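# Loop a rubber band around two bench dogs

## Task

Stretch the rubber band so it wraps each of the two bench dogs a single time, sitting on the dogs' sides above the board rather than on their tops, and leave the board lying flat and motionless on the table.

## Robot and tools

ROBOT. Two arms face each other across the table: left_arm has its base on the +y side at (-0.048, +0.444, +0.123) m, right_arm on the -y side at (+0.057, -0.463, +0.133) m. The arm names do not match image left and right. Each arm has waist, shoulder, elbow, wrist pitch, wrist yaw and wrist roll joints plus a parallel gripper. Joint ranges in rad: waist -3.054 to 3.054, shoulder 0 to 3.142, elbow 0 to 2.356, wrist pitch and wrist yaw -1.571 to 1.571, wrist roll -3.142 to 3.142. Contact torque limits (N m): waist 17, shoulder 21.1, elbow 20.4, wrist pitch 3.37, wrist yaw 3.48, wrist roll 3.48. Reaching one stops that arm for 10 s (TORQUE FAULT). A held object's weight counts.

FRAMES. Scene frame: origin at table centre, table top at z = +0.020 m, +z up. Reported hand positions, orientations, velocities and targets are in each arm's own base frame. Motion offsets are along the axes of that arm's current Hand target. The gripper's fingers point along its +x; they open and close along its y. The reported position is the point between the fingers, 3 to 4 cm behind the tips; only the last 1.5 cm of each inner finger face is flat.

ROW FORMAT (execute_actions and move). One row is 14 numbers, each in [-1, 1], always both arms: left_arm dx, dy, dz, rx, ry, rz, opening, then right_arm the same seven. dx..rz are an offset from the Hand target held at the start of the action or move, not from the previous row; 1.0 = 0.6 m or 180 degrees; rx, ry, rz form one rotation vector. Opening is absolute: +1 fully open (0.080 m), -1 fully closed; empty fingers meet near -0.78. Closing from fully open takes at least about 0.6 s. Six zeros for an arm re-command its current Hand target; a 0 opening is a real command, so resend the current opening to leave a gripper alone.

execute_actions: actions is a list of actions; each action is a list of up to 15 rows, one per 1/30 s step; a short action repeats its last row to fill 15 steps. cameras optionally lists camera names ("all" or [] allowed); images come only on an empty actions list or when requested. An unknown name invalidates the call.

move: target is one row or a list of up to 15 rows, all offsets counted from the same starting Hand targets. speed: m/s per arm path, 0.002 to 4.3, default 0.25 (turns up to twice that in rad/s); one value or one per target. blend: corner rounding in m for a list, default 0 (stop at each). opening_speed: rate of opening change per second on the -1..+1 scale, at least 0.2. grip_force: per-pad limit in N, 8 to 34, one value or one per arm; persists. blocking=false returns after about 0.5 s while the move continues. Paths are straight, end together, last 0.5 to 10 s, ignore obstacles and the other arm. Grippers lag and can overshoot speed, especially with the arm nearly straight. Avoid paths passing near an arm's own base. The result adds a move: line: done, off_target, moving, held, blocked or fault, plus limits (paced = pose clipped, held = steps withheld). blocked means the gripper stopped far from its goal and now holds there.

wait: seconds 0 to 10; arms keep their last command. stop: brakes a running move. zoom_image: camera (cam_low, cam_left_wrist, cam_right_wrist) and region [x0, y0, x1, y1] in pixels, at most 504 by 504, from that camera's latest image. finished_scene: scene = the current scene number; irreversible.

CONTROL QUIRKS. Commanded orientation is clipped to within 32 degrees of the measured one each step. Friction and gravity leave the gripper short, low or tilted, more at long reach; small moves may not happen or go sideways. Check position and orientation after each move and correct. A gripper resting short of its Hand target is asked again by any next action, even all zeros; if still short, send the gap as an offset. To stop pushing on something, command the target back past the gripper. The clearance check does not prevent grippers or wrist cameras hitting each other.

RESULTS. Hand pose per arm, Hand target, Tool commands, Joint positions (last value = measured opening in m), grip_measured (command scale, about 2 mm error; under a firm squeeze reads narrower than the part), grip_effort_n (motor effort, negative closing, not pad force), Joint torques and External joint torques (positive toward larger joint angle; include friction and noise), velocities (omitted when within noise), motor temperatures, and Wrist depth: 7x7 grid of median distances in mm per wrist camera, '-' for none. To hold something, command about 0.08 below the grip_measured reading at first contact. MOTOR HOT appears from 50 C; at 95 C the arm is held 30 to 60 s or goes limp. Large one-step targets can trigger OVER-SPEED FAULT.

CAMERAS. cam_low (fixed, scene frame), cam_left_wrist and cam_right_wrist (each in its arm's base frame), all 672x504; calibration may be off by a few degrees and millimetres.

AVOID. Dropping parts or letting go while they move, objects leaving the table, fast impacts, hard presses on fixed or heavy objects, any contact or pinch between the two arms, strain on camera cables, and tipping or lifting the board. Loose objects may occasionally be nudged by outside pushes.

Each tool is called in YAML: its name, and indented under it one key for each argument.

## Session

execute_actions:
  actions: []

Scene clock: 0.00 s.
left_arm: end_effector_position=(+0.2347, +0.2987, +0.2271) grip_measured=+0.076 grip_effort_n=n/a end_effector_quat_wxyz=(+0.957, +0.175, +0.213, -0.088) | right_arm: end_effector_position=(+0.2241, -0.0947, +0.1580) grip_measured=-0.754 grip_effort_n=n/a end_effector_quat_wxyz=(+0.748, +0.242, +0.185, -0.589)
Joint positions: left_arm=[1.261 1.685 1.405 -0.893 1.075 1.463 0.038] | right_arm=[0.13 1.205 0.799 -0.933 0.956 1.464 0.001]
Joint velocities: within noise
Joint torques (N m): no reading
External joint torques (N m): no reading
Motor temperatures (°C): left_arm=[24 27 25 26 30 25] | right_arm=[22 26 25 24 26 31]
Heat: left arm: hottest wrist yaw 30 °C (+0.0 °C/min); right arm: hottest wrist roll 31 °C (+0.0 °C/min).
Wrist depth (mm): cam_left_wrist=[1652 1440 1567 687 683 737 683 / 1533 - 1639 756 692 638 - / - - 1853 - 494 466 426 / 2243 1902 1678 552 442 401 368 / 1776 1665 1555 452 - 356 329 / - - - - - 74 - / - - - 361 - 71 -] | cam_right_wrist=[2167 2447 2447 2299 2299 2346 2188 / 2107 1996 1614 1792 1962 1881 1835 / 1806 1724 1673 1614 1614 1637 1614 / 438 431 423 1487 1396 1440 1354 / 401 397 399 394 381 371 352 / 367 364 - 74 75 342 - / - - - - - - -]
Hand target: left_arm +0.2352, +0.2989, +0.2279; +0.958, +0.175, +0.210, -0.087 | right_arm +0.2249, -0.0951, +0.1592; +0.749, +0.244, +0.179, -0.590
Tool commands: left_gripper/opening=+0.076109 right_gripper/opening=-0.777778

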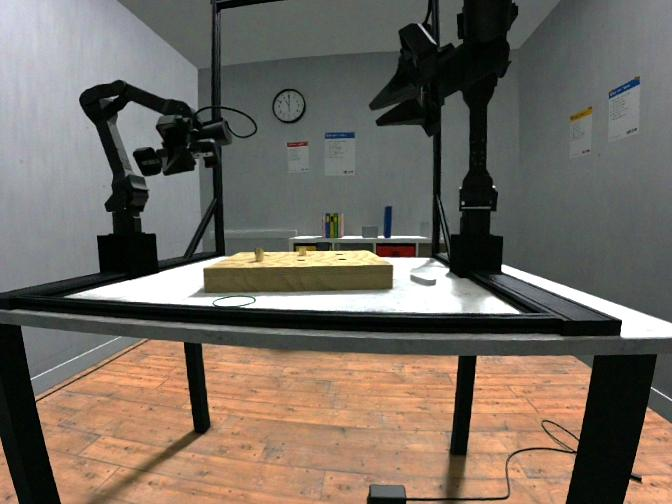

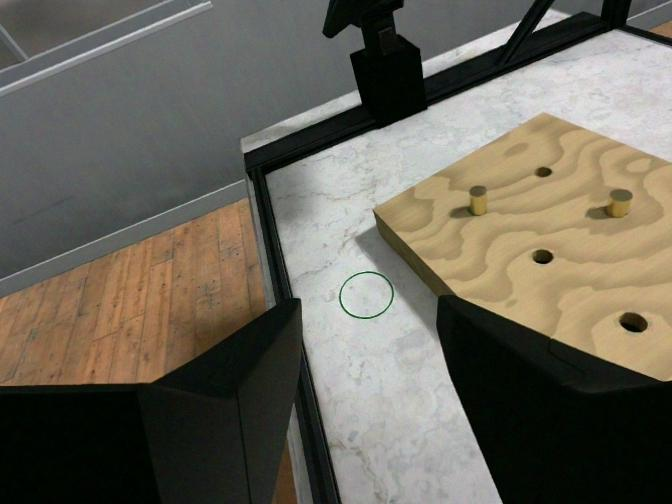

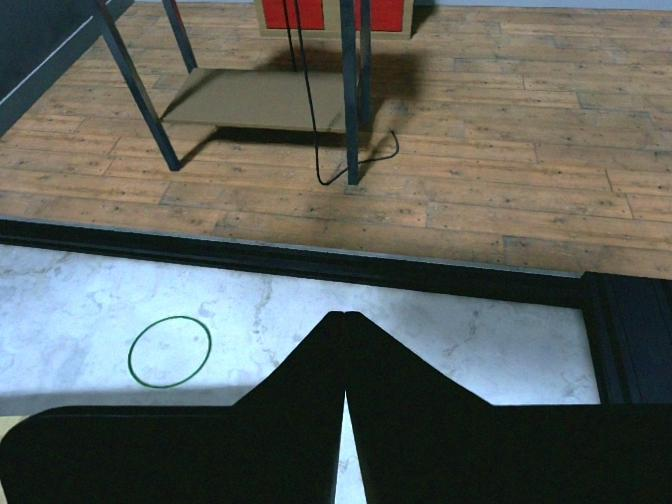

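zoom_image:
  camera: "cam_left_wrist"
  region: [330, 100, 670, 355]

zoom_image:
  camera: "cam_low"
  region: [180, 220, 460, 320]

zoom_image:
  camera: "cam_right_wrist"
  region: [90, 280, 430, 504]

Scaled by 1.482 from the camera's 672x504 image, which has a finer 960x720 frame.

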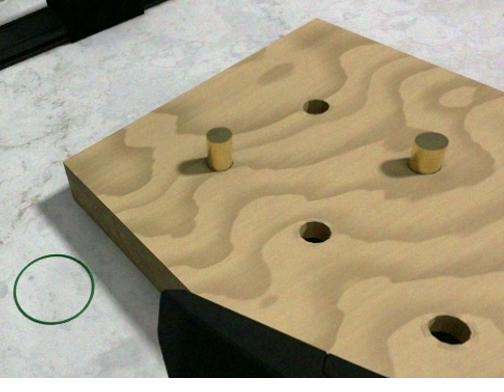

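Scaled by 1.800 from the camera's 672x504 image, which has a finer 960x720 frame.

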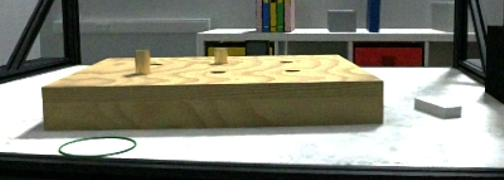

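Scaled by 1.482 from the camera's 672x504 image, which has a finer 960x720 frame.

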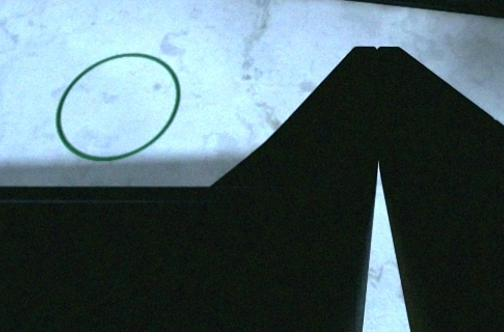

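move:
  target: [0.494,-0.070,-0.107,-0.068,0.153,-0.070,-0.2,0,0,0,0,0,0,-0.75]
  cameras: ["all"]

Scene clock: 58.70 s.
left_arm: end_effector_position=(+0.4645, +0.2558, +0.0376) grip_measured=-0.196 grip_effort_n=-15.6 end_effector_quat_wxyz=(+0.879, +0.069, +0.456, -0.123) | right_arm: end_effector_position=(+0.2241, -0.0947, +0.1580) grip_measured=-0.753 grip_effort_n=16.5 end_effector_quat_wxyz=(+0.748, +0.242, +0.185, -0.589)
Joint positions: left_arm=[0.632 2.337 1.811 -0.634 0.468 0.817 0.026] | right_arm=[0.13 1.205 0.799 -0.933 0.956 1.464 0.001]
Joint torques (N m): left_arm=[-0.08 -10.36 8.16 0.52 0.25 -0.15] | right_arm=[0.03 -4.29 5.84 0.5 0.62 0.04]
External joint torques (N m): left_arm=[0.07 1.21 1.99 -0.41 -0.06 -0.16] | right_arm=[0.03 -1.05 -0.09 -0.11 0.08 0.05]
Motor temperatures (°C): left_arm=[24 36 30 27 31 25] | right_arm=[22 28 30 25 27 31]
Heat: left arm: hottest shoulder 36 °C (+9.2 °C/min); right arm: hottest wrist roll 31 °C (+0.0 °C/min).
Wrist depth (mm): cam_left_wrist=[235 239 234 237 179 180 181 / 226 224 227 172 170 171 155 / 212 214 215 202 162 162 163 / 203 204 204 204 156 155 156 / 186 196 197 194 104 148 149 / - - - 186 85 - - / - - - 80 - - -] | cam_right_wrist=[2616 2395 2276 2299 2231 2322 2276 / 2014 1591 1625 1686 1945 1850 1835 / 1673 1698 1673 1661 1637 1602 1625 / 444 431 419 433 1449 1422 1379 / 394 386 400 395 388 371 352 / 366 361 - 74 - 344 330 / - - - - - - -]
Hand target: left_arm +0.4668, +0.2561, +0.0322; +0.878, +0.065, +0.457, -0.124 | right_arm +0.2249, -0.0951, +0.1592; +0.749, +0.244, +0.179, -0.590
Off the commanded pose: left_arm 0.006 m, 1 deg | right_arm 0.002 m, 1 deg.
move: done
camera_calibration:
cam_left_wrist: T_world_to_cam=[[-0.305037, -0.952331, -0.0041917, 0.394168], [-0.91587, 0.294559, -0.272795, 0.390084], [0.261026, -0.0793736, -0.962063, 0.0138197], [0, 0, 0, 1]] pos_world=[0.473895, 0.261573, 0.121361]

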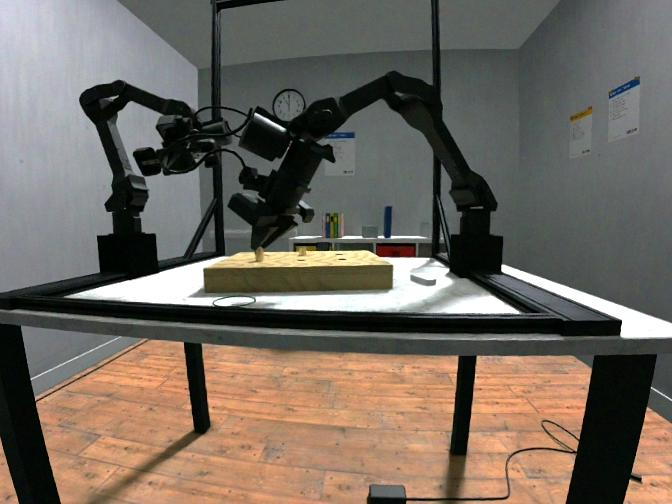

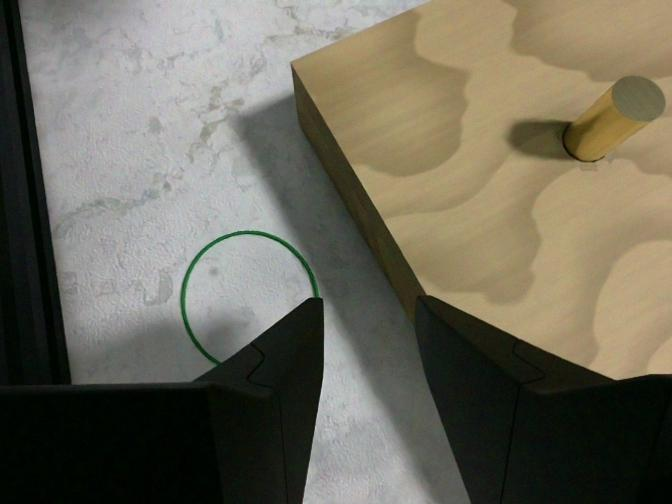

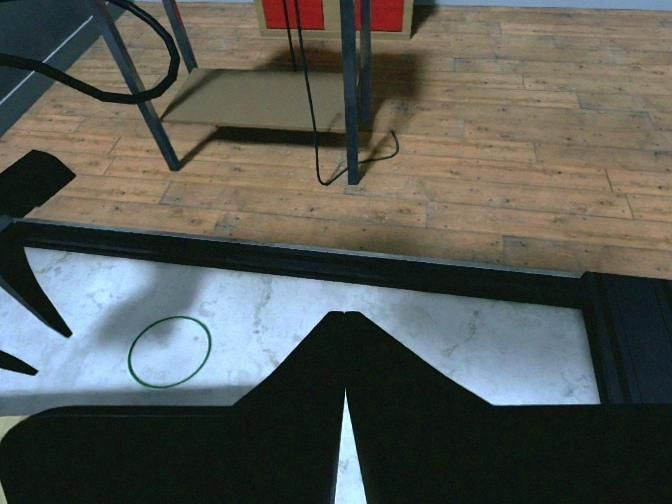

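move:
  target: [0.0927,0.0262,-0.0277,0,0,0,-0.5,0,0,0,0,0,0,-0.75]
  cameras: ["all"]

Scene clock: 69.70 s.
left_arm: end_effector_position=(+0.4859, +0.2652, -0.0187) grip_measured=-0.496 grip_effort_n=-15.6 end_effector_quat_wxyz=(+0.877, +0.067, +0.459, -0.125) | right_arm: end_effector_position=(+0.2241, -0.0947, +0.1580) grip_measured=-0.753 grip_effort_n=16.5 end_effector_quat_wxyz=(+0.748, +0.242, +0.185, -0.589)
Joint positions: left_arm=[0.622 2.517 1.909 -0.557 0.464 0.811 0.013] | right_arm=[0.13 1.205 0.799 -0.933 0.956 1.464 0.001]
Joint torques (N m): left_arm=[-0.35 -11.3 7.85 1.14 0.22 -0.17] | right_arm=[0.07 -4.44 5.87 0.49 0.59 0.04]
External joint torques (N m): left_arm=[-0.26 0.97 1.84 0.21 -0.08 -0.17] | right_arm=[0.07 -1.26 -0.07 -0.13 0.05 0.05]
Motor temperatures (°C): left_arm=[24 41 31 27 30 25] | right_arm=[22 28 30 25 27 30]
Heat: left arm: hottest shoulder 41 °C (+11.1 °C/min); right arm: hottest elbow 30 °C (+3.0 °C/min).
Wrist depth (mm): cam_left_wrist=[166 167 169 119 111 111 111 / 156 158 159 149 106 105 106 / 152 151 152 152 109 100 101 / 144 144 145 146 135 97 96 / 138 138 140 138 93 98 93 / - - - 132 67 - - / - - - 75 - - -] | cam_right_wrist=[- 2346 2501 2299 2253 2473 2231 / 1928 1979 1711 1686 1996 1865 1835 / 1737 1724 1673 1673 1591 1614 1637 / 242 425 451 1507 1468 1431 1413 / 303 394 394 395 374 374 347 / 302 363 - 74 75 343 327 / - - - - - - -]
Hand target: left_arm +0.4887, +0.2660, -0.0230; +0.878, +0.065, +0.457, -0.124 | right_arm +0.2249, -0.0951, +0.1592; +0.749, +0.244, +0.179, -0.590
Off the commanded pose: left_arm 0.005 m, 0 deg | right_arm 0.002 m, 1 deg.
move: done
camera_calibration:
cam_left_wrist: T_world_to_cam=[[-0.308536, -0.95121, 0.00221901, 0.410906], [-0.916738, 0.296731, -0.267475, 0.391497], [0.253766, -0.0845599, -0.963562, -0.0403195], [0, 0, 0, 1]] pos_world=[0.495911, 0.271279, 0.0649535]

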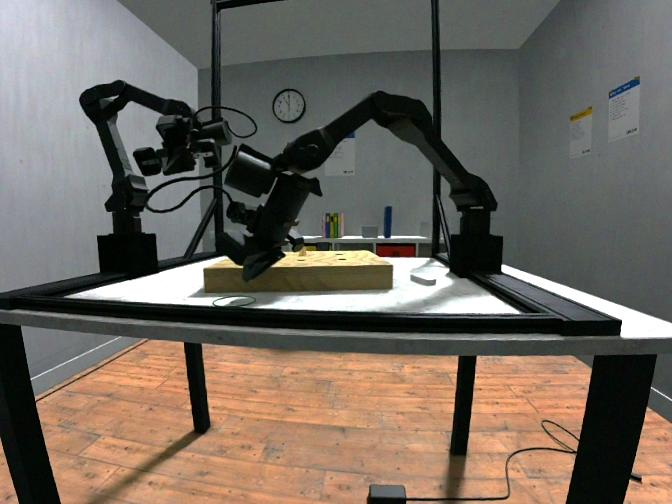

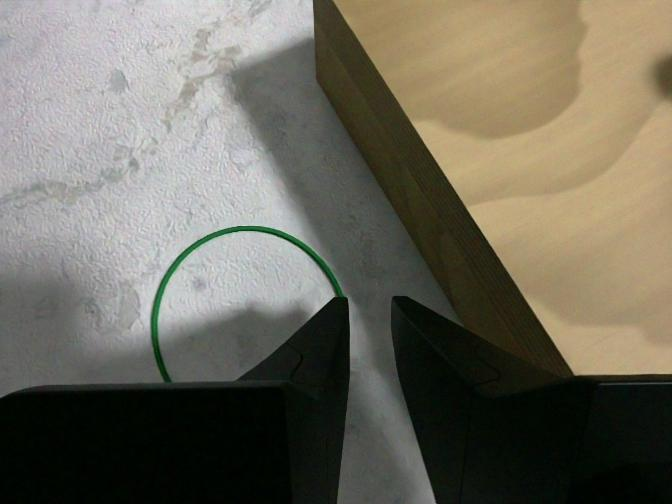

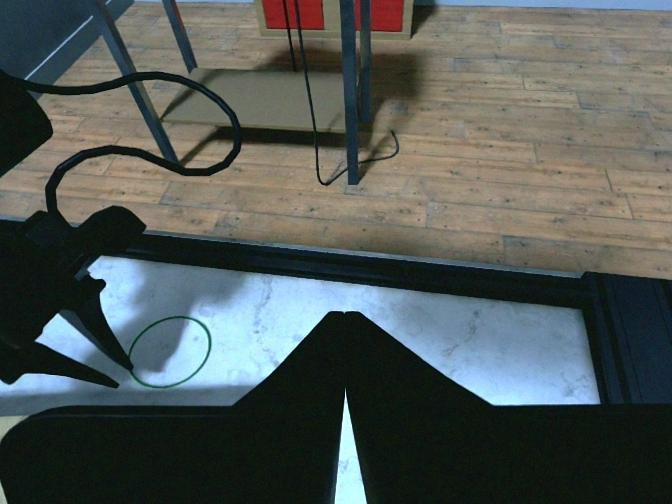

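move:
  target: [0.0205,0.010,-0.0143,0,0,0,-0.4,0,0,0,0,0,0,-0.75]
  cameras: ["cam_left_wrist"]

zoom_image:
  camera: "cam_left_wrist"
  region: [250, 220, 450, 370]

Scene clock: 76.20 s.
left_arm: end_effector_position=(+0.4881, +0.2693, -0.0328) grip_measured=-0.404 grip_effort_n=19.3 end_effector_quat_wxyz=(+0.877, +0.065, +0.460, -0.125) | right_arm: end_effector_position=(+0.2241, -0.0947, +0.1580) grip_measured=-0.753 grip_effort_n=16.5 end_effector_quat_wxyz=(+0.748, +0.242, +0.185, -0.589)
Joint positions: left_arm=[0.625 2.561 1.934 -0.543 0.464 0.811 0.017] | right_arm=[0.13 1.205 0.799 -0.933 0.956 1.464 0.001]
Joint torques (N m): left_arm=[0.08 -11.11 7.87 1.21 0.37 0.08] | right_arm=[0.04 -4.34 5.94 0.51 0.59 0.05]
External joint torques (N m): left_arm=[0 1.32 1.9 0.28 0.07 0.07] | right_arm=[0.03 -1.14 0.02 -0.1 0.05 0.06]
Heat: left arm: hottest shoulder 44 °C (+13.2 °C/min); right arm: hottest elbow 31 °C (+3.0 °C/min).
Wrist depth (mm): cam_left_wrist=[148 149 150 137 94 95 93 / 142 142 143 142 101 89 89 / 135 135 136 137 121 86 85 / 130 130 130 131 131 97 82 / 124 124 126 124 99 107 79 / - - - 120 79 - - / - - - 114 - - -] | cam_right_wrist=[1912 2447 2421 2276 2421 2253 2253 / 2032 1962 1673 1649 1979 1835 1806 / 260 1698 1686 1661 1637 1591 1602 / 255 426 1497 1548 1497 1379 1379 / 255 395 399 394 366 368 - / 356 357 - 74 75 340 - / - - - - - - -]
Hand target: left_arm +0.4904, +0.2718, -0.0380; +0.878, +0.065, +0.457, -0.124 | right_arm +0.2249, -0.0951, +0.1592; +0.749, +0.244, +0.179, -0.590
Off the commanded pose: left_arm 0.006 m, 0 deg | right_arm 0.002 m, 1 deg.
move: done
camera_calibration:
cam_left_wrist: T_world_to_cam=[[-0.304897, -0.952367, 0.00588847, 0.414193], [-0.918838, 0.292525, -0.264888, 0.390698], [0.250548, -0.0861742, -0.964261, -0.0520634], [0, 0, 0, 1]] pos_world=[0.498319, 0.275689, 0.0508496]
Images, in order (width x height): cam_left_wrist 672x504.

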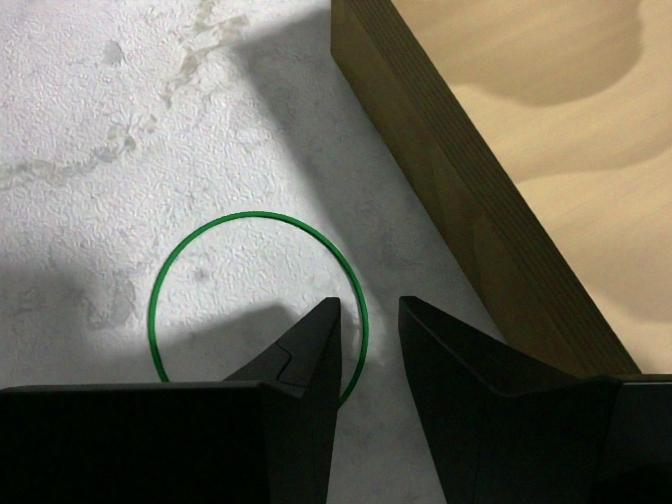

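Scaled by 2.520 from the camera's 672x504 image, which has a finer 960x720 frame.

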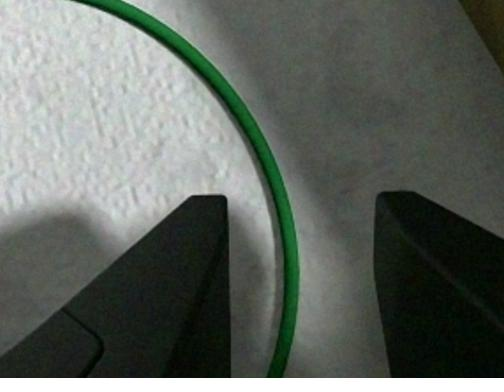

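move:
  target: [0.0246,0,-0.0172,0,0,0,-0.4,0,0,0,0,0,0,-0.75]
  speed: 0.05
  cameras: ["cam_left_wrist","cam_low"]

zoom_image:
  camera: "cam_low"
  region: [190, 230, 300, 312]

Scene clock: 79.43 s.
left_arm: end_effector_position=(+0.4911, +0.2715, -0.0464) grip_measured=-0.404 grip_effort_n=19.3 end_effector_quat_wxyz=(+0.879, +0.069, +0.456, -0.123) | right_arm: end_effector_position=(+0.2241, -0.0947, +0.1580) grip_measured=-0.753 grip_effort_n=16.5 end_effector_quat_wxyz=(+0.748, +0.242, +0.185, -0.589)
Joint positions: left_arm=[0.625 2.593 1.934 -0.499 0.464 0.811 0.017] | right_arm=[0.13 1.205 0.799 -0.933 0.956 1.464 0.001]
Joint torques (N m): left_arm=[0.18 -11.01 6.6 1.26 0.35 0.06] | right_arm=[0.1 -4.43 5.96 0.49 0.59 0.02]
External joint torques (N m): left_arm=[0.06 1.6 0.61 0.3 0.06 0.06] | right_arm=[0.1 -1.24 0.03 -0.12 0.05 0.03]
Heat: left arm: hottest shoulder 44 °C (+12.1 °C/min); right arm: hottest elbow 31 °C (+3.0 °C/min).
Wrist depth (mm): cam_left_wrist=[135 135 135 133 89 77 78 / 129 129 - 130 104 75 74 / 123 123 121 125 121 82 70 / 116 117 117 118 118 97 68 / 113 111 112 111 99 107 76 / - - - 107 79 - - / - - - 102 102 - -] | cam_right_wrist=[- 2447 2395 2299 2322 2299 2188 / 2032 1945 1614 1686 1928 1928 1850 / 260 1698 1686 1673 1637 - 1625 / 264 339 421 431 1440 1405 1388 / 250 382 396 393 379 372 352 / 289 359 - 74 75 341 - / - - - - - - -]
Hand target: left_arm +0.4904, +0.2718, -0.0560; +0.878, +0.065, +0.457, -0.124 | right_arm +0.2249, -0.0951, +0.1592; +0.749, +0.244, +0.179, -0.590
Off the commanded pose: left_arm 0.010 m, 1 deg | right_arm 0.002 m, 1 deg.
move: off_target (left_arm)
camera_calibration:
cam_left_wrist: T_world_to_cam=[[-0.304875, -0.952384, -0.00411922, 0.416812], [-0.916122, 0.294444, -0.272073, 0.387039], [0.260331, -0.0791745, -0.962268, -0.0723912], [0, 0, 0, 1]] pos_world=[0.500496, 0.277272, 0.0373601]
Images, in order (width x height): cam_low 672x504, cam_left_wrist 672x504.

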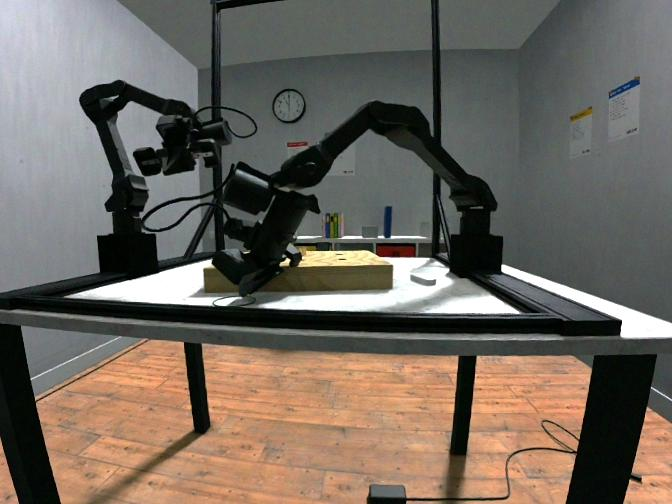

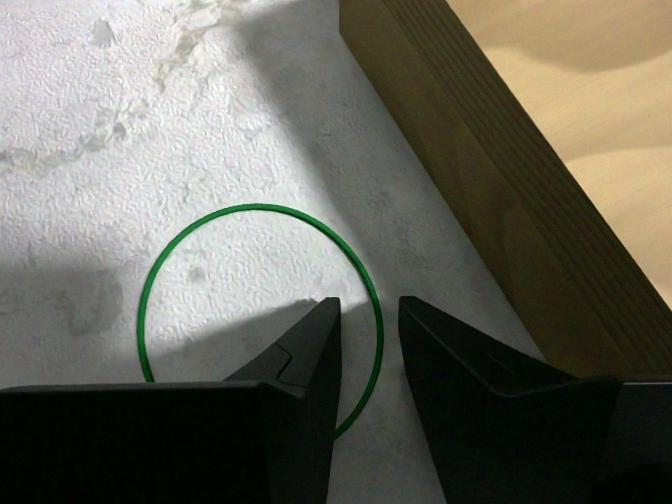

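Scaled by 4.582 from the camera's 672x504 image, which has a finer 960x720 frame.

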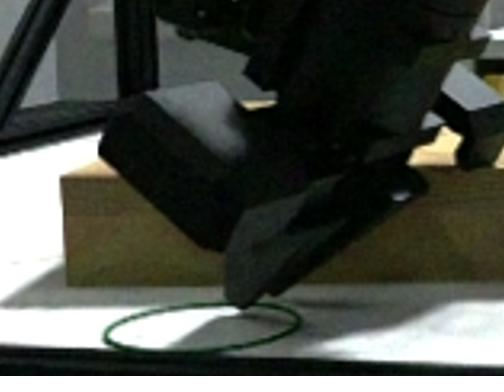

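move:
  target: [0.0137,0.004,-0.0096,0,0,0,-0.4,0,0,0,0,0,0,-0.75]
  speed: 0.04
  cameras: ["cam_left_wrist","cam_low"]

zoom_image:
  camera: "cam_low"
  region: [190, 230, 300, 312]

Scene clock: 83.47 s.
left_arm: end_effector_position=(+0.4916, +0.2709, -0.0500) grip_measured=-0.404 grip_effort_n=19.3 end_effector_quat_wxyz=(+0.881, +0.061, +0.452, -0.126) | right_arm: end_effector_position=(+0.2241, -0.0947, +0.1580) grip_measured=-0.753 grip_effort_n=16.5 end_effector_quat_wxyz=(+0.748, +0.242, +0.185, -0.589)
Joint positions: left_arm=[0.628 2.603 1.935 -0.489 0.483 0.803 0.017] | right_arm=[0.13 1.205 0.799 -0.933 0.956 1.464 0.001]
Joint torques (N m): left_arm=[0.11 -9.42 7.39 1.78 0.02 0.19] | right_arm=[0.09 -4.36 5.99 0.5 0.61 0.05]
External joint torques (N m): left_arm=[0.09 3.18 1.45 0.83 -0.28 0.19] | right_arm=[0.11 -1.14 0.06 -0.11 0.07 0.05]
Heat: left arm: hottest shoulder 43 °C (+10.1 °C/min); right arm: hottest elbow 31 °C (+3.0 °C/min).
Wrist depth (mm): cam_left_wrist=[134 135 136 134 90 78 78 / 129 128 128 129 103 75 74 / 122 121 122 124 118 82 70 / 115 115 116 117 118 96 68 / 111 109 111 110 99 105 76 / - - - 105 79 - - / - - - 101 - - -] | cam_right_wrist=[2088 2395 2473 2276 2299 2322 2188 / 2050 1928 1649 1661 1996 1881 1865 / 261 1686 1737 1649 1625 1637 1548 / 267 425 1468 1538 1459 1388 1379 / 250 379 - 397 380 369 360 / 304 358 - 74 75 345 - / - - - - - - -]
Hand target: left_arm +0.4911, +0.2742, -0.0660; +0.878, +0.065, +0.457, -0.124 | right_arm +0.2249, -0.0951, +0.1592; +0.749, +0.244, +0.179, -0.590
Off the commanded pose: left_arm 0.016 m, 1 deg | right_arm 0.002 m, 1 deg.
move: off_target (left_arm)
camera_calibration:
cam_left_wrist: T_world_to_cam=[[-0.303099, -0.952897, 0.0108769, 0.416377], [-0.914419, 0.287609, -0.284815, 0.387062], [0.268271, -0.0962733, -0.958521, -0.0750619], [0, 0, 0, 1]] pos_world=[0.500277, 0.278215, 0.0337638]
Images, in order (width x height): cam_low 672x504, cam_left_wrist 672x504.

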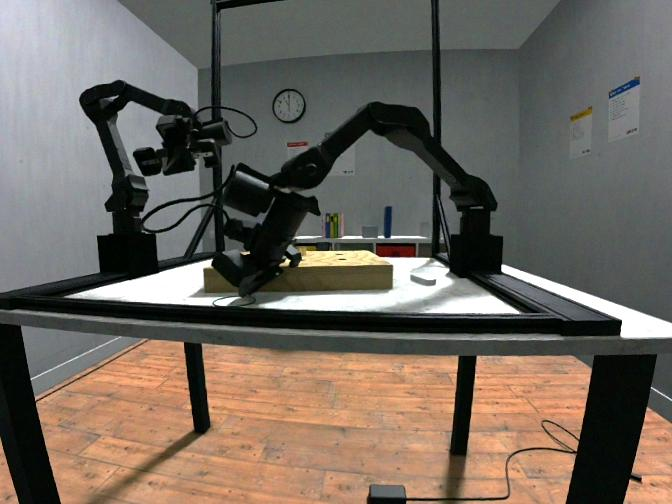

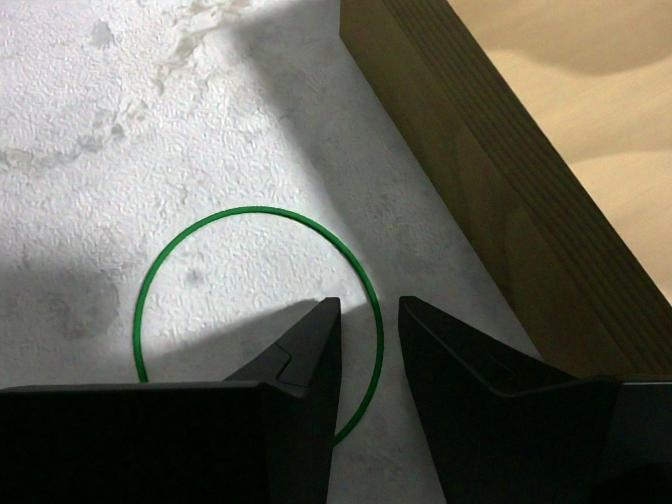

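Scaled by 4.582 from the camera's 672x504 image, which has a finer 960x720 frame.

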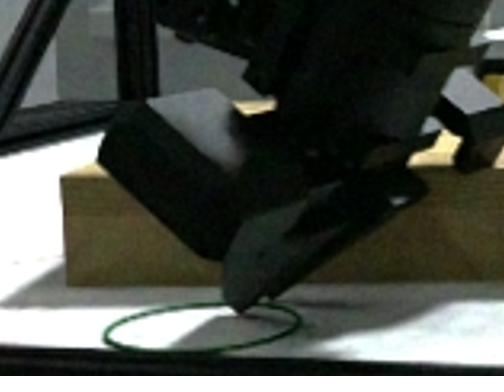

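move:
  target:
    - [-0.0096,0,0.0067,0,0,0,-0.4,0,0,0,0,0,0,-0.75]
    - [-0.0096,0,0.0067,0,0,0,-0.95,0,0,0,0,0,0,-0.75]
  speed: 0.04
  cameras: ["cam_left_wrist","cam_low"]

zoom_image:
  camera: "cam_low"
  region: [190, 230, 300, 312]

zoom_image:
  camera: "cam_left_wrist"
  region: [230, 200, 450, 370]

Scene clock: 87.90 s.
left_arm: end_effector_position=(+0.4918, +0.2726, -0.0492) grip_measured=-0.763 grip_effort_n=-67.7 end_effector_quat_wxyz=(+0.881, +0.063, +0.454, -0.122) | right_arm: end_effector_position=(+0.2241, -0.0947, +0.1580) grip_measured=-0.753 grip_effort_n=16.5 end_effector_quat_wxyz=(+0.748, +0.242, +0.185, -0.589)
Joint positions: left_arm=[0.628 2.603 1.941 -0.492 0.474 0.803 0.001] | right_arm=[0.13 1.205 0.799 -0.933 0.956 1.464 0.001]
Joint torques (N m): left_arm=[0.19 -10.78 7.55 0.73 -0.02 0.18] | right_arm=[0.1 -4.48 5.86 0.5 0.62 0.02]
External joint torques (N m): left_arm=[0.19 1.81 1.6 -0.22 -0.32 0.17] | right_arm=[0.1 -1.32 -0.01 -0.11 0.09 0.03]
Heat: left arm: hottest shoulder 43 °C (+10.0 °C/min); right arm: hottest elbow 31 °C (+3.0 °C/min).
Wrist depth (mm): cam_left_wrist=[134 136 135 134 90 77 78 / - 126 129 129 107 75 74 / 122 122 122 124 121 83 71 / 115 115 116 117 117 97 68 / 111 110 111 93 111 110 76 / - - - - 63 - - / - - - - 65 - -] | cam_right_wrist=[2421 2421 2528 2299 2370 2276 2299 / 2147 1896 1649 1649 1928 1912 1835 / 271 1750 1711 1661 1637 1637 1591 / 267 340 456 1459 1459 1422 1388 / 252 381 397 393 375 373 345 / 357 354 - 74 75 343 319 / - - - - - - -]
Hand target: left_arm +0.4911, +0.2742, -0.0589; +0.878, +0.065, +0.457, -0.124 | right_arm +0.2249, -0.0951, +0.1592; +0.749, +0.244, +0.179, -0.590
Off the commanded pose: left_arm 0.010 m, 1 deg | right_arm 0.002 m, 1 deg.
move: off_target (left_arm); target 2's new opening was sent with left_arm's hand 0.010 m and 1 deg from that target
camera_calibration:
cam_left_wrist: T_world_to_cam=[[-0.299569, -0.954066, 0.00405693, 0.41635], [-0.916354, 0.286538, -0.279628, 0.388529], [0.265621, -0.0874855, -0.9601, -0.0754005], [0, 0, 0, 1]] pos_world=[0.500784, 0.2793, 0.0345627]
Images, in order (width x height): cam_low 672x504, cam_left_wrist 672x504.

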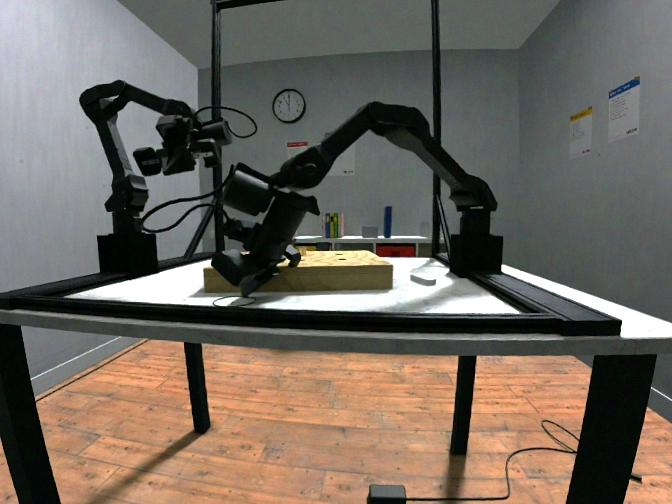

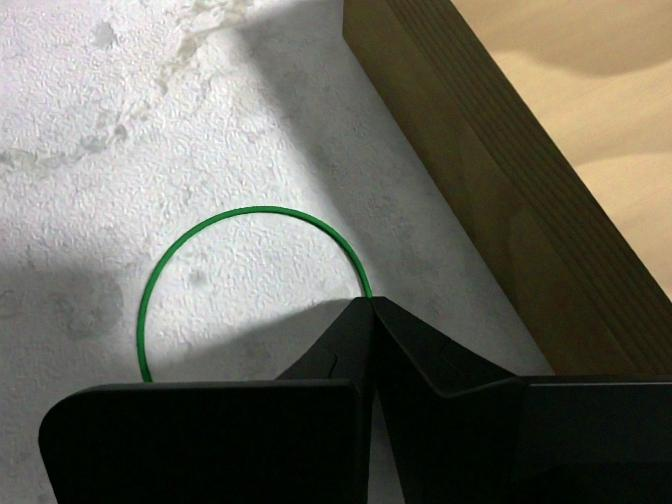

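Scaled by 4.582 from the camera's 672x504 image, which has a finer 960x720 frame.

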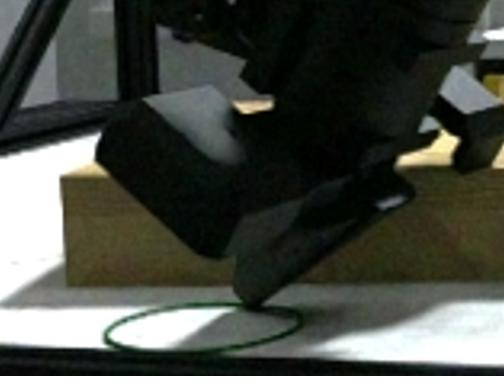

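Scaled by 2.291 from the camera's 672x504 image, which has a finer 960x720 frame.

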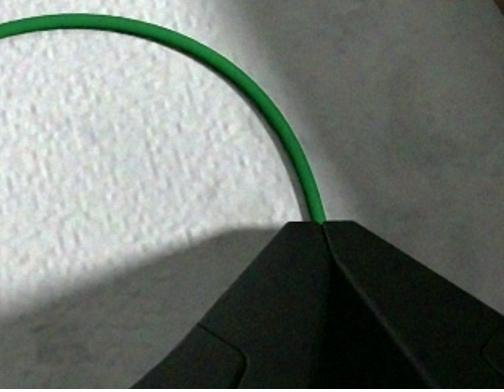

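move:
  target: [-0.096,0,0.067,0,0,0,-0.95,0,0,0,0,0,0,-0.75]
  speed: 0.12
  cameras: ["all"]

zoom_image:
  camera: "cam_low"
  region: [190, 200, 310, 312]

Scene clock: 90.50 s.
left_arm: end_effector_position=(+0.4880, +0.2722, +0.0029) grip_measured=-0.763 grip_effort_n=-67.7 end_effector_quat_wxyz=(+0.875, +0.055, +0.465, -0.125) | right_arm: end_effector_position=(+0.2241, -0.0947, +0.1580) grip_measured=-0.753 grip_effort_n=17.0 end_effector_quat_wxyz=(+0.748, +0.242, +0.185, -0.589)
Joint positions: left_arm=[0.63 2.525 2.02 -0.681 0.468 0.805 0.001] | right_arm=[0.13 1.205 0.799 -0.933 0.956 1.464 0.001]
Joint torques (N m): left_arm=[0.06 -14.31 7.66 0.5 0.24 0.16] | right_arm=[0.04 -4.45 5.86 0.5 0.62 0.02]
External joint torques (N m): left_arm=[0.05 -1.79 1.47 -0.41 -0.06 0.16] | right_arm=[0.04 -1.34 0.03 -0.1 0.08 0.03]
Heat: left arm: hottest shoulder 43 °C (+9.1 °C/min); right arm: hottest elbow 31 °C (+2.0 °C/min).
Wrist depth (mm): cam_left_wrist=[187 188 190 189 135 137 139 / 177 179 180 178 130 130 132 / 170 171 172 174 129 124 126 / 163 164 165 167 158 119 120 / 156 157 159 94 152 116 115 / - - - - 63 - - / - - - - 65 - -] | cam_right_wrist=[2557 2322 2447 2209 2346 2253 2209 / 2107 1912 1649 1737 1835 1896 1806 / 1764 1724 1750 1637 1625 1637 1591 / 238 438 422 418 1449 1388 1379 / 286 390 397 394 379 373 - / - 364 - 74 75 343 319 / - - - - - - -]
Hand target: left_arm +0.4909, +0.2743, +0.0112; +0.878, +0.065, +0.457, -0.124 | right_arm +0.2249, -0.0951, +0.1592; +0.749, +0.244, +0.179, -0.590
Off the commanded pose: left_arm 0.009 m, 1 deg | right_arm 0.002 m, 1 deg.
move: off_target (left_arm)
camera_calibration:
cam_left_wrist: T_world_to_cam=[[-0.296238, -0.954801, 0.0244479, 0.413066], [-0.924731, 0.280315, -0.25748, 0.405403], [0.238989, -0.0988829, -0.965974, -0.00833351], [0, 0, 0, 1]] pos_world=[0.499246, 0.279931, 0.0862344]

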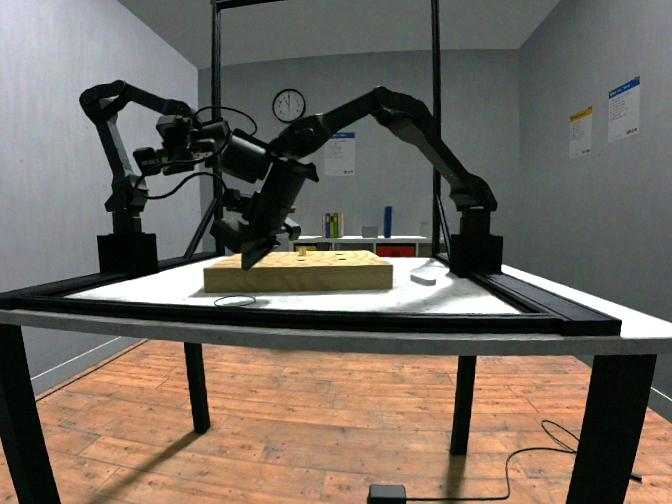

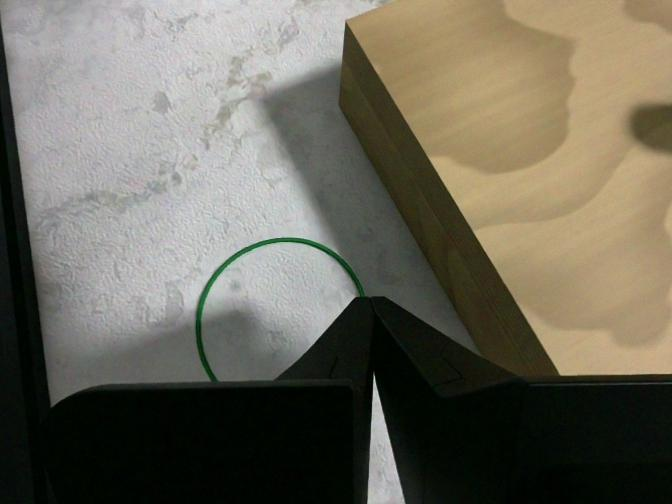

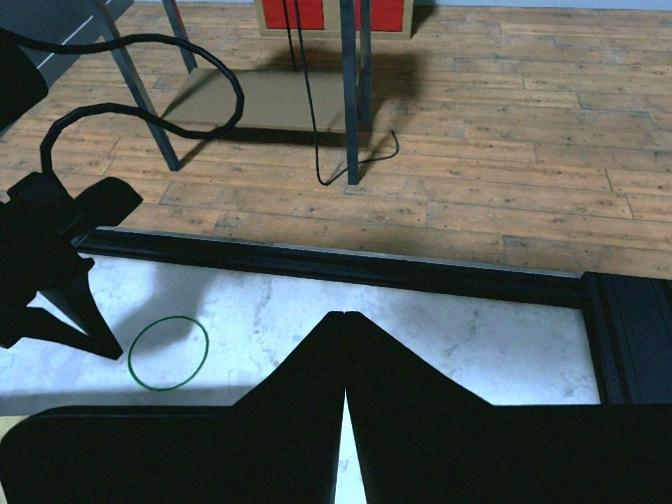

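Scaled by 4.200 from the camera's 672x504 image, which has a finer 960x720 frame.

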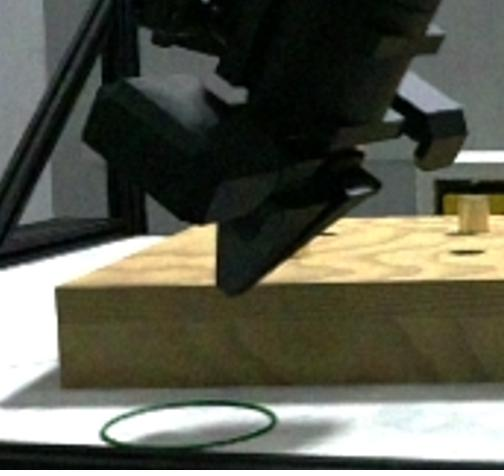

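move:
  target: [0.0545,0,-0.005,0,0.139,0,-0.4,0,0,0,0,0,0,-0.75]
  speed: 0.15
  cameras: ["cam_left_wrist","cam_low"]

zoom_image:
  camera: "cam_low"
  region: [190, 220, 300, 312]

Scene clock: 97.50 s.
left_arm: end_effector_position=(+0.5033, +0.2683, -0.0101) grip_measured=-0.404 grip_effort_n=19.3 end_effector_quat_wxyz=(+0.799, +0.126, +0.584, -0.068) | right_arm: end_effector_position=(+0.2241, -0.0947, +0.1580) grip_measured=-0.753 grip_effort_n=16.5 end_effector_quat_wxyz=(+0.748, +0.242, +0.185, -0.589)
Joint positions: left_arm=[0.522 2.677 2.342 -0.942 0.121 0.782 0.017] | right_arm=[0.13 1.205 0.799 -0.933 0.956 1.464 0.001]
Joint torques (N m): left_arm=[-0.22 -11.55 8.3 1.07 0.04 -0.18] | right_arm=[-0.04 -4.26 5.85 0.49 0.57 0.03]
External joint torques (N m): left_arm=[-0.2 1.57 2.1 0.27 -0.07 -0.17] | right_arm=[-0.05 -1.11 -0.06 -0.13 0.04 0.03]
Heat: left arm: hottest shoulder 44 °C (+10.1 °C/min); right arm: hottest elbow 31 °C (+2.0 °C/min).
Wrist depth (mm): cam_left_wrist=[- 143 140 136 87 85 84 / 148 145 142 139 111 87 85 / 150 149 144 141 138 88 86 / 152 150 146 143 140 93 87 / 153 152 148 143 99 124 88 / - - - 146 72 - - / - - - 149 - - -] | cam_right_wrist=[2167 2473 2421 2253 2299 2231 2188 / 201 1928 1649 1637 1912 1928 2032 / 197 1792 1764 1614 1625 1637 1580 / 222 292 453 1449 1440 1379 1379 / 208 376 399 395 380 371 350 / 253 360 - 74 75 344 319 / - - - - - - -]
Hand target: left_arm +0.5066, +0.2698, -0.0172; +0.758, +0.090, +0.637, -0.107 | right_arm +0.2249, -0.0951, +0.1592; +0.749, +0.244, +0.179, -0.590
Off the commanded pose: left_arm 0.008 m, 10 deg | right_arm 0.002 m, 1 deg.
joint sent to its limit (left arm) — joint 3 (elbow), upper limit, where the elbow is as straight as it goes. The joint targets are off in orientation, not in position.
move: off_target (left_arm)
camera_calibration:
cam_left_wrist: T_world_to_cam=[[-0.279628, -0.953931, -0.108736, 0.404306], [-0.960012, 0.276201, 0.0457071, 0.43919], [-0.0135685, 0.117169, -0.993019, 0.0440459], [0, 0, 0, 1]] pos_world=[0.535281, 0.259214, 0.0676268]
Images, in order (width x height): cam_low 672x504, cam_left_wrist 672x504.

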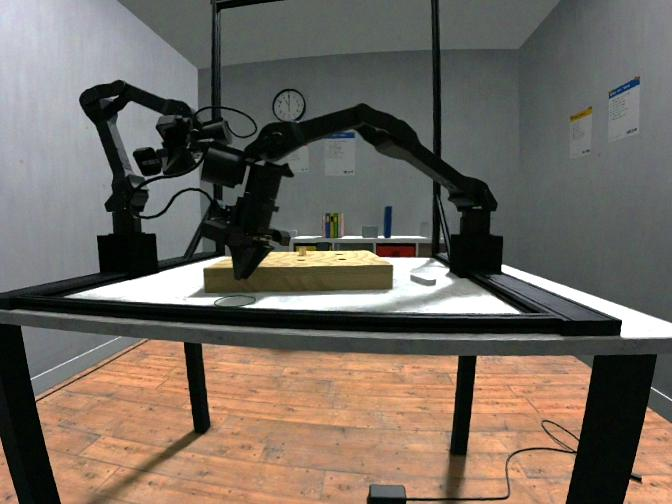

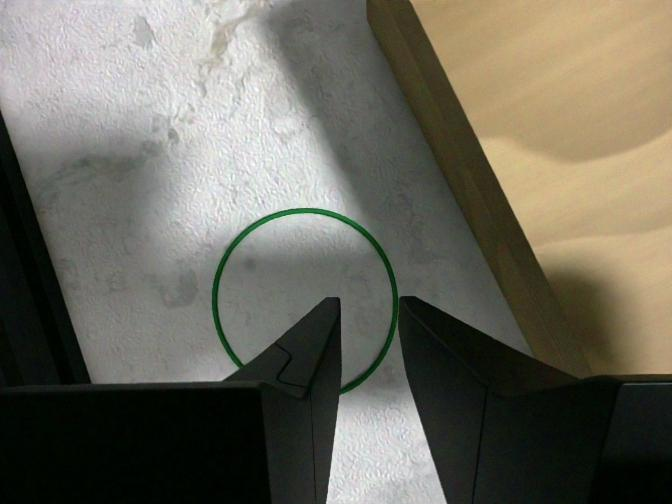

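Scaled by 4.582 from the camera's 672x504 image, which has a finer 960x720 frame.

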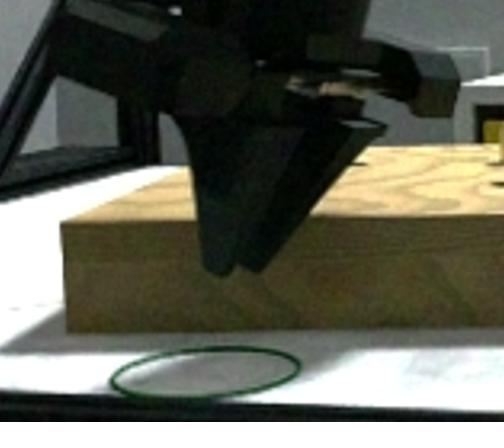

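move:
  target: [0.041,0.015,-0.022,0,-0.067,0,-0.4,0,0,0,0,0,0,-0.75]
  speed: 0.15
  cameras: ["cam_left_wrist","cam_low"]

zoom_image:
  camera: "cam_low"
  region: [190, 220, 300, 312]

Scene clock: 105.77 s.
left_arm: end_effector_position=(+0.4981, +0.2802, -0.0368) grip_measured=-0.404 grip_effort_n=19.8 end_effector_quat_wxyz=(+0.824, +0.079, +0.550, -0.106) | right_arm: end_effector_position=(+0.2241, -0.0947, +0.1580) grip_measured=-0.753 grip_effort_n=17.0 end_effector_quat_wxyz=(+0.748, +0.242, +0.185, -0.589)
Joint positions: left_arm=[0.586 2.74 2.344 -0.899 0.282 0.814 0.017] | right_arm=[0.13 1.205 0.799 -0.933 0.956 1.464 0.001]
Joint torques (N m): left_arm=[0.1 -11.91 8.04 1.04 0.33 0.15] | right_arm=[0.08 -4.43 5.93 0.53 0.61 0.02]
External joint torques (N m): left_arm=[0.1 1.38 1.89 0.28 0.12 0.15] | right_arm=[0.09 -1.23 0.02 -0.07 0.07 0.03]
Heat: left arm: hottest shoulder 45 °C (+10.0 °C/min); right arm: hottest elbow 31 °C (+1.0 °C/min).
Wrist depth (mm): cam_left_wrist=[118 118 119 119 100 70 70 / 118 118 118 119 119 79 69 / 117 117 118 118 119 93 70 / 117 117 117 118 118 109 75 / 116 116 117 117 99 118 88 / - 116 - 117 79 - - / - - - 116 - - -] | cam_right_wrist=[2014 1806 2586 2231 2088 2299 2209 / 214 1686 1661 1625 1945 1881 1835 / 228 1698 1711 1637 1614 1625 1625 / 260 320 1459 1569 1507 1388 1396 / 246 356 396 394 391 373 - / 292 359 - 74 - 344 320 / - - - - - - -]
Hand target: left_arm +0.5008, +0.2808, -0.0436; +0.821, +0.078, +0.553, -0.116 | right_arm +0.2249, -0.0951, +0.1592; +0.749, +0.244, +0.179, -0.590
Off the commanded pose: left_arm 0.007 m, 1 deg | right_arm 0.002 m, 1 deg.
joint sent to its limit (left arm) — joint 3 (elbow), upper limit, where the elbow is as straight as it goes. The joint targets still meet the commanded pose.
move: done
camera_calibration:
cam_left_wrist: T_world_to_cam=[[-0.286909, -0.957953, -0.00317835, 0.419931], [-0.956457, 0.286643, -0.0550094, 0.423725], [0.0536074, -0.0127427, -0.998481, 0.0188149], [0, 0, 0, 1]] pos_world=[0.524748, 0.281056, 0.0434298]
Images, in order (width x height): cam_low 672x504, cam_left_wrist 672x504.

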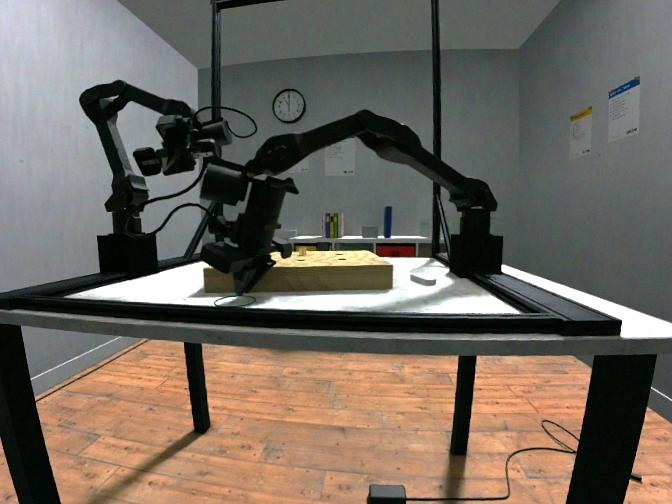

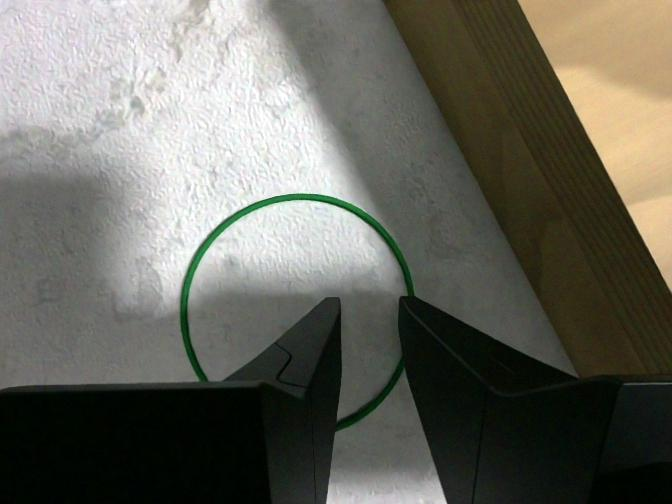

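Scaled by 4.582 from the camera's 672x504 image, which has a finer 960x720 frame.

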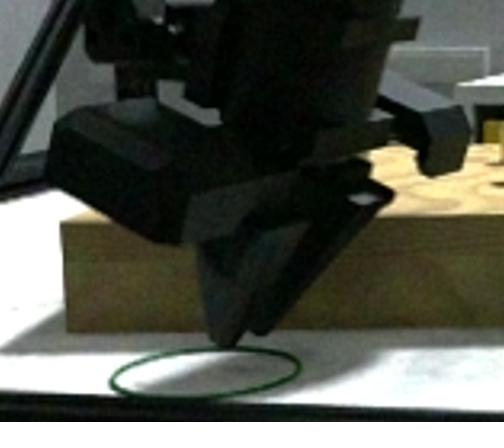

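move:
  target: [0.0185,-0.024,-0.0142,0,0,0,-0.4,0,0,0,0,0,0,-0.75]
  speed: 0.1
  cameras: ["cam_left_wrist","cam_low"]

zoom_image:
  camera: "cam_low"
  region: [190, 220, 300, 312]

Scene clock: 110.73 s.
left_arm: end_effector_position=(+0.4954, +0.2753, -0.0487) grip_measured=-0.403 grip_effort_n=17.0 end_effector_quat_wxyz=(+0.825, +0.082, +0.548, -0.108) | right_arm: end_effector_position=(+0.2241, -0.0947, +0.1580) grip_measured=-0.753 grip_effort_n=16.5 end_effector_quat_wxyz=(+0.748, +0.242, +0.185, -0.589)
Joint positions: left_arm=[0.582 2.718 2.251 -0.824 0.283 0.817 0.017] | right_arm=[0.13 1.205 0.799 -0.933 0.956 1.464 0.001]
Joint torques (N m): left_arm=[-0.62 -13.66 3.79 0.72 0.15 -0.04] | right_arm=[0.11 -4.46 5.95 0.5 0.58 0.05]
External joint torques (N m): left_arm=[-0.51 -0.44 -2.34 -0.07 -0.07 -0.04] | right_arm=[0.1 -1.26 0 -0.12 0.05 0.06]
Motor temperatures (°C): left_arm=[24 48 32 28 30 25] | right_arm=[22 28 31 25 27 30]
Heat: left arm: hottest shoulder 48 °C (+12.1 °C/min); right arm: hottest elbow 31 °C (+1.0 °C/min).
Wrist depth (mm): cam_left_wrist=[- 112 112 112 106 73 62 / 111 111 111 112 112 83 62 / 111 111 111 111 111 95 69 / 110 110 111 111 111 110 77 / - 110 110 110 99 110 90 / - - - 109 79 - - / - - - 109 - - -] | cam_right_wrist=[2809 2421 2473 2299 2299 2299 2253 / 228 1881 1698 1686 1928 1820 1778 / 231 1711 1711 1649 1625 1591 1602 / 269 327 1569 1478 1449 1379 1354 / 249 320 399 391 385 372 343 / 292 - - 74 75 341 325 / - - - - - - -]
Hand target: left_arm +0.4932, +0.2679, -0.0572; +0.821, +0.078, +0.553, -0.116 | right_arm +0.2249, -0.0951, +0.1592; +0.749, +0.244, +0.179, -0.590
Off the commanded pose: left_arm 0.011 m, 1 deg | right_arm 0.002 m, 1 deg.
move: off_target (left_arm)
camera_calibration:
cam_left_wrist: T_world_to_cam=[[-0.294022, -0.955773, -0.00695868, 0.417139], [-0.954008, 0.293908, -0.0590452, 0.418473], [0.0584791, -0.0107219, -0.998231, 0.00403221], [0, 0, 0, 1]] pos_world=[0.521638, 0.275741, 0.0316366]
Images, in order (width x height): cam_low 672x504, cam_left_wrist 672x504.

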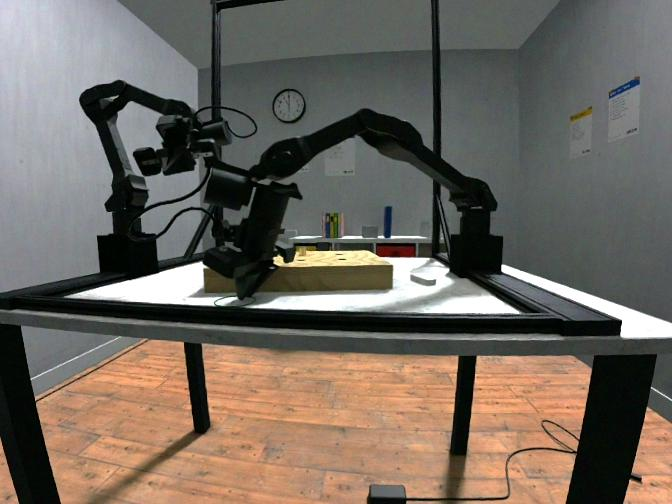

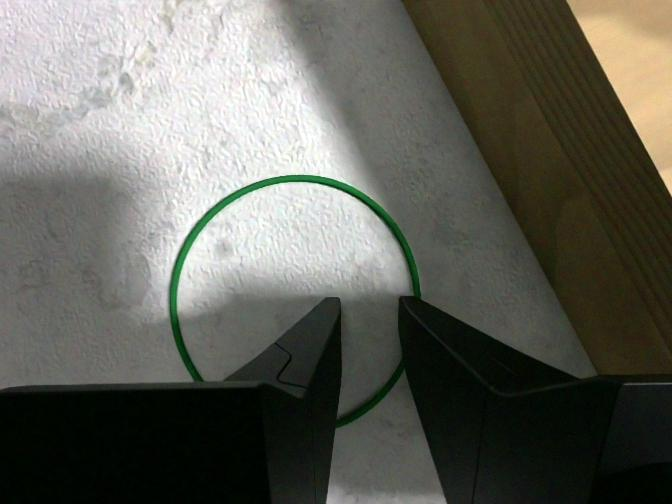

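Scaled by 4.582 from the camera's 672x504 image, which has a finer 960x720 frame.

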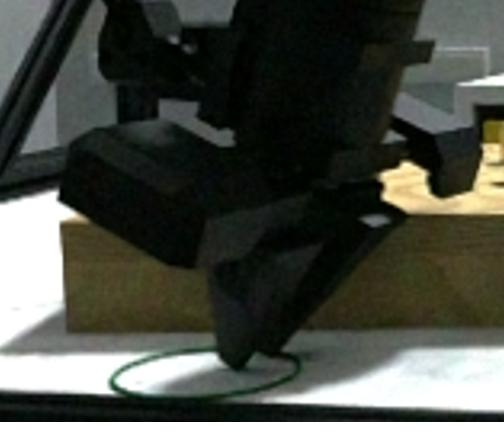

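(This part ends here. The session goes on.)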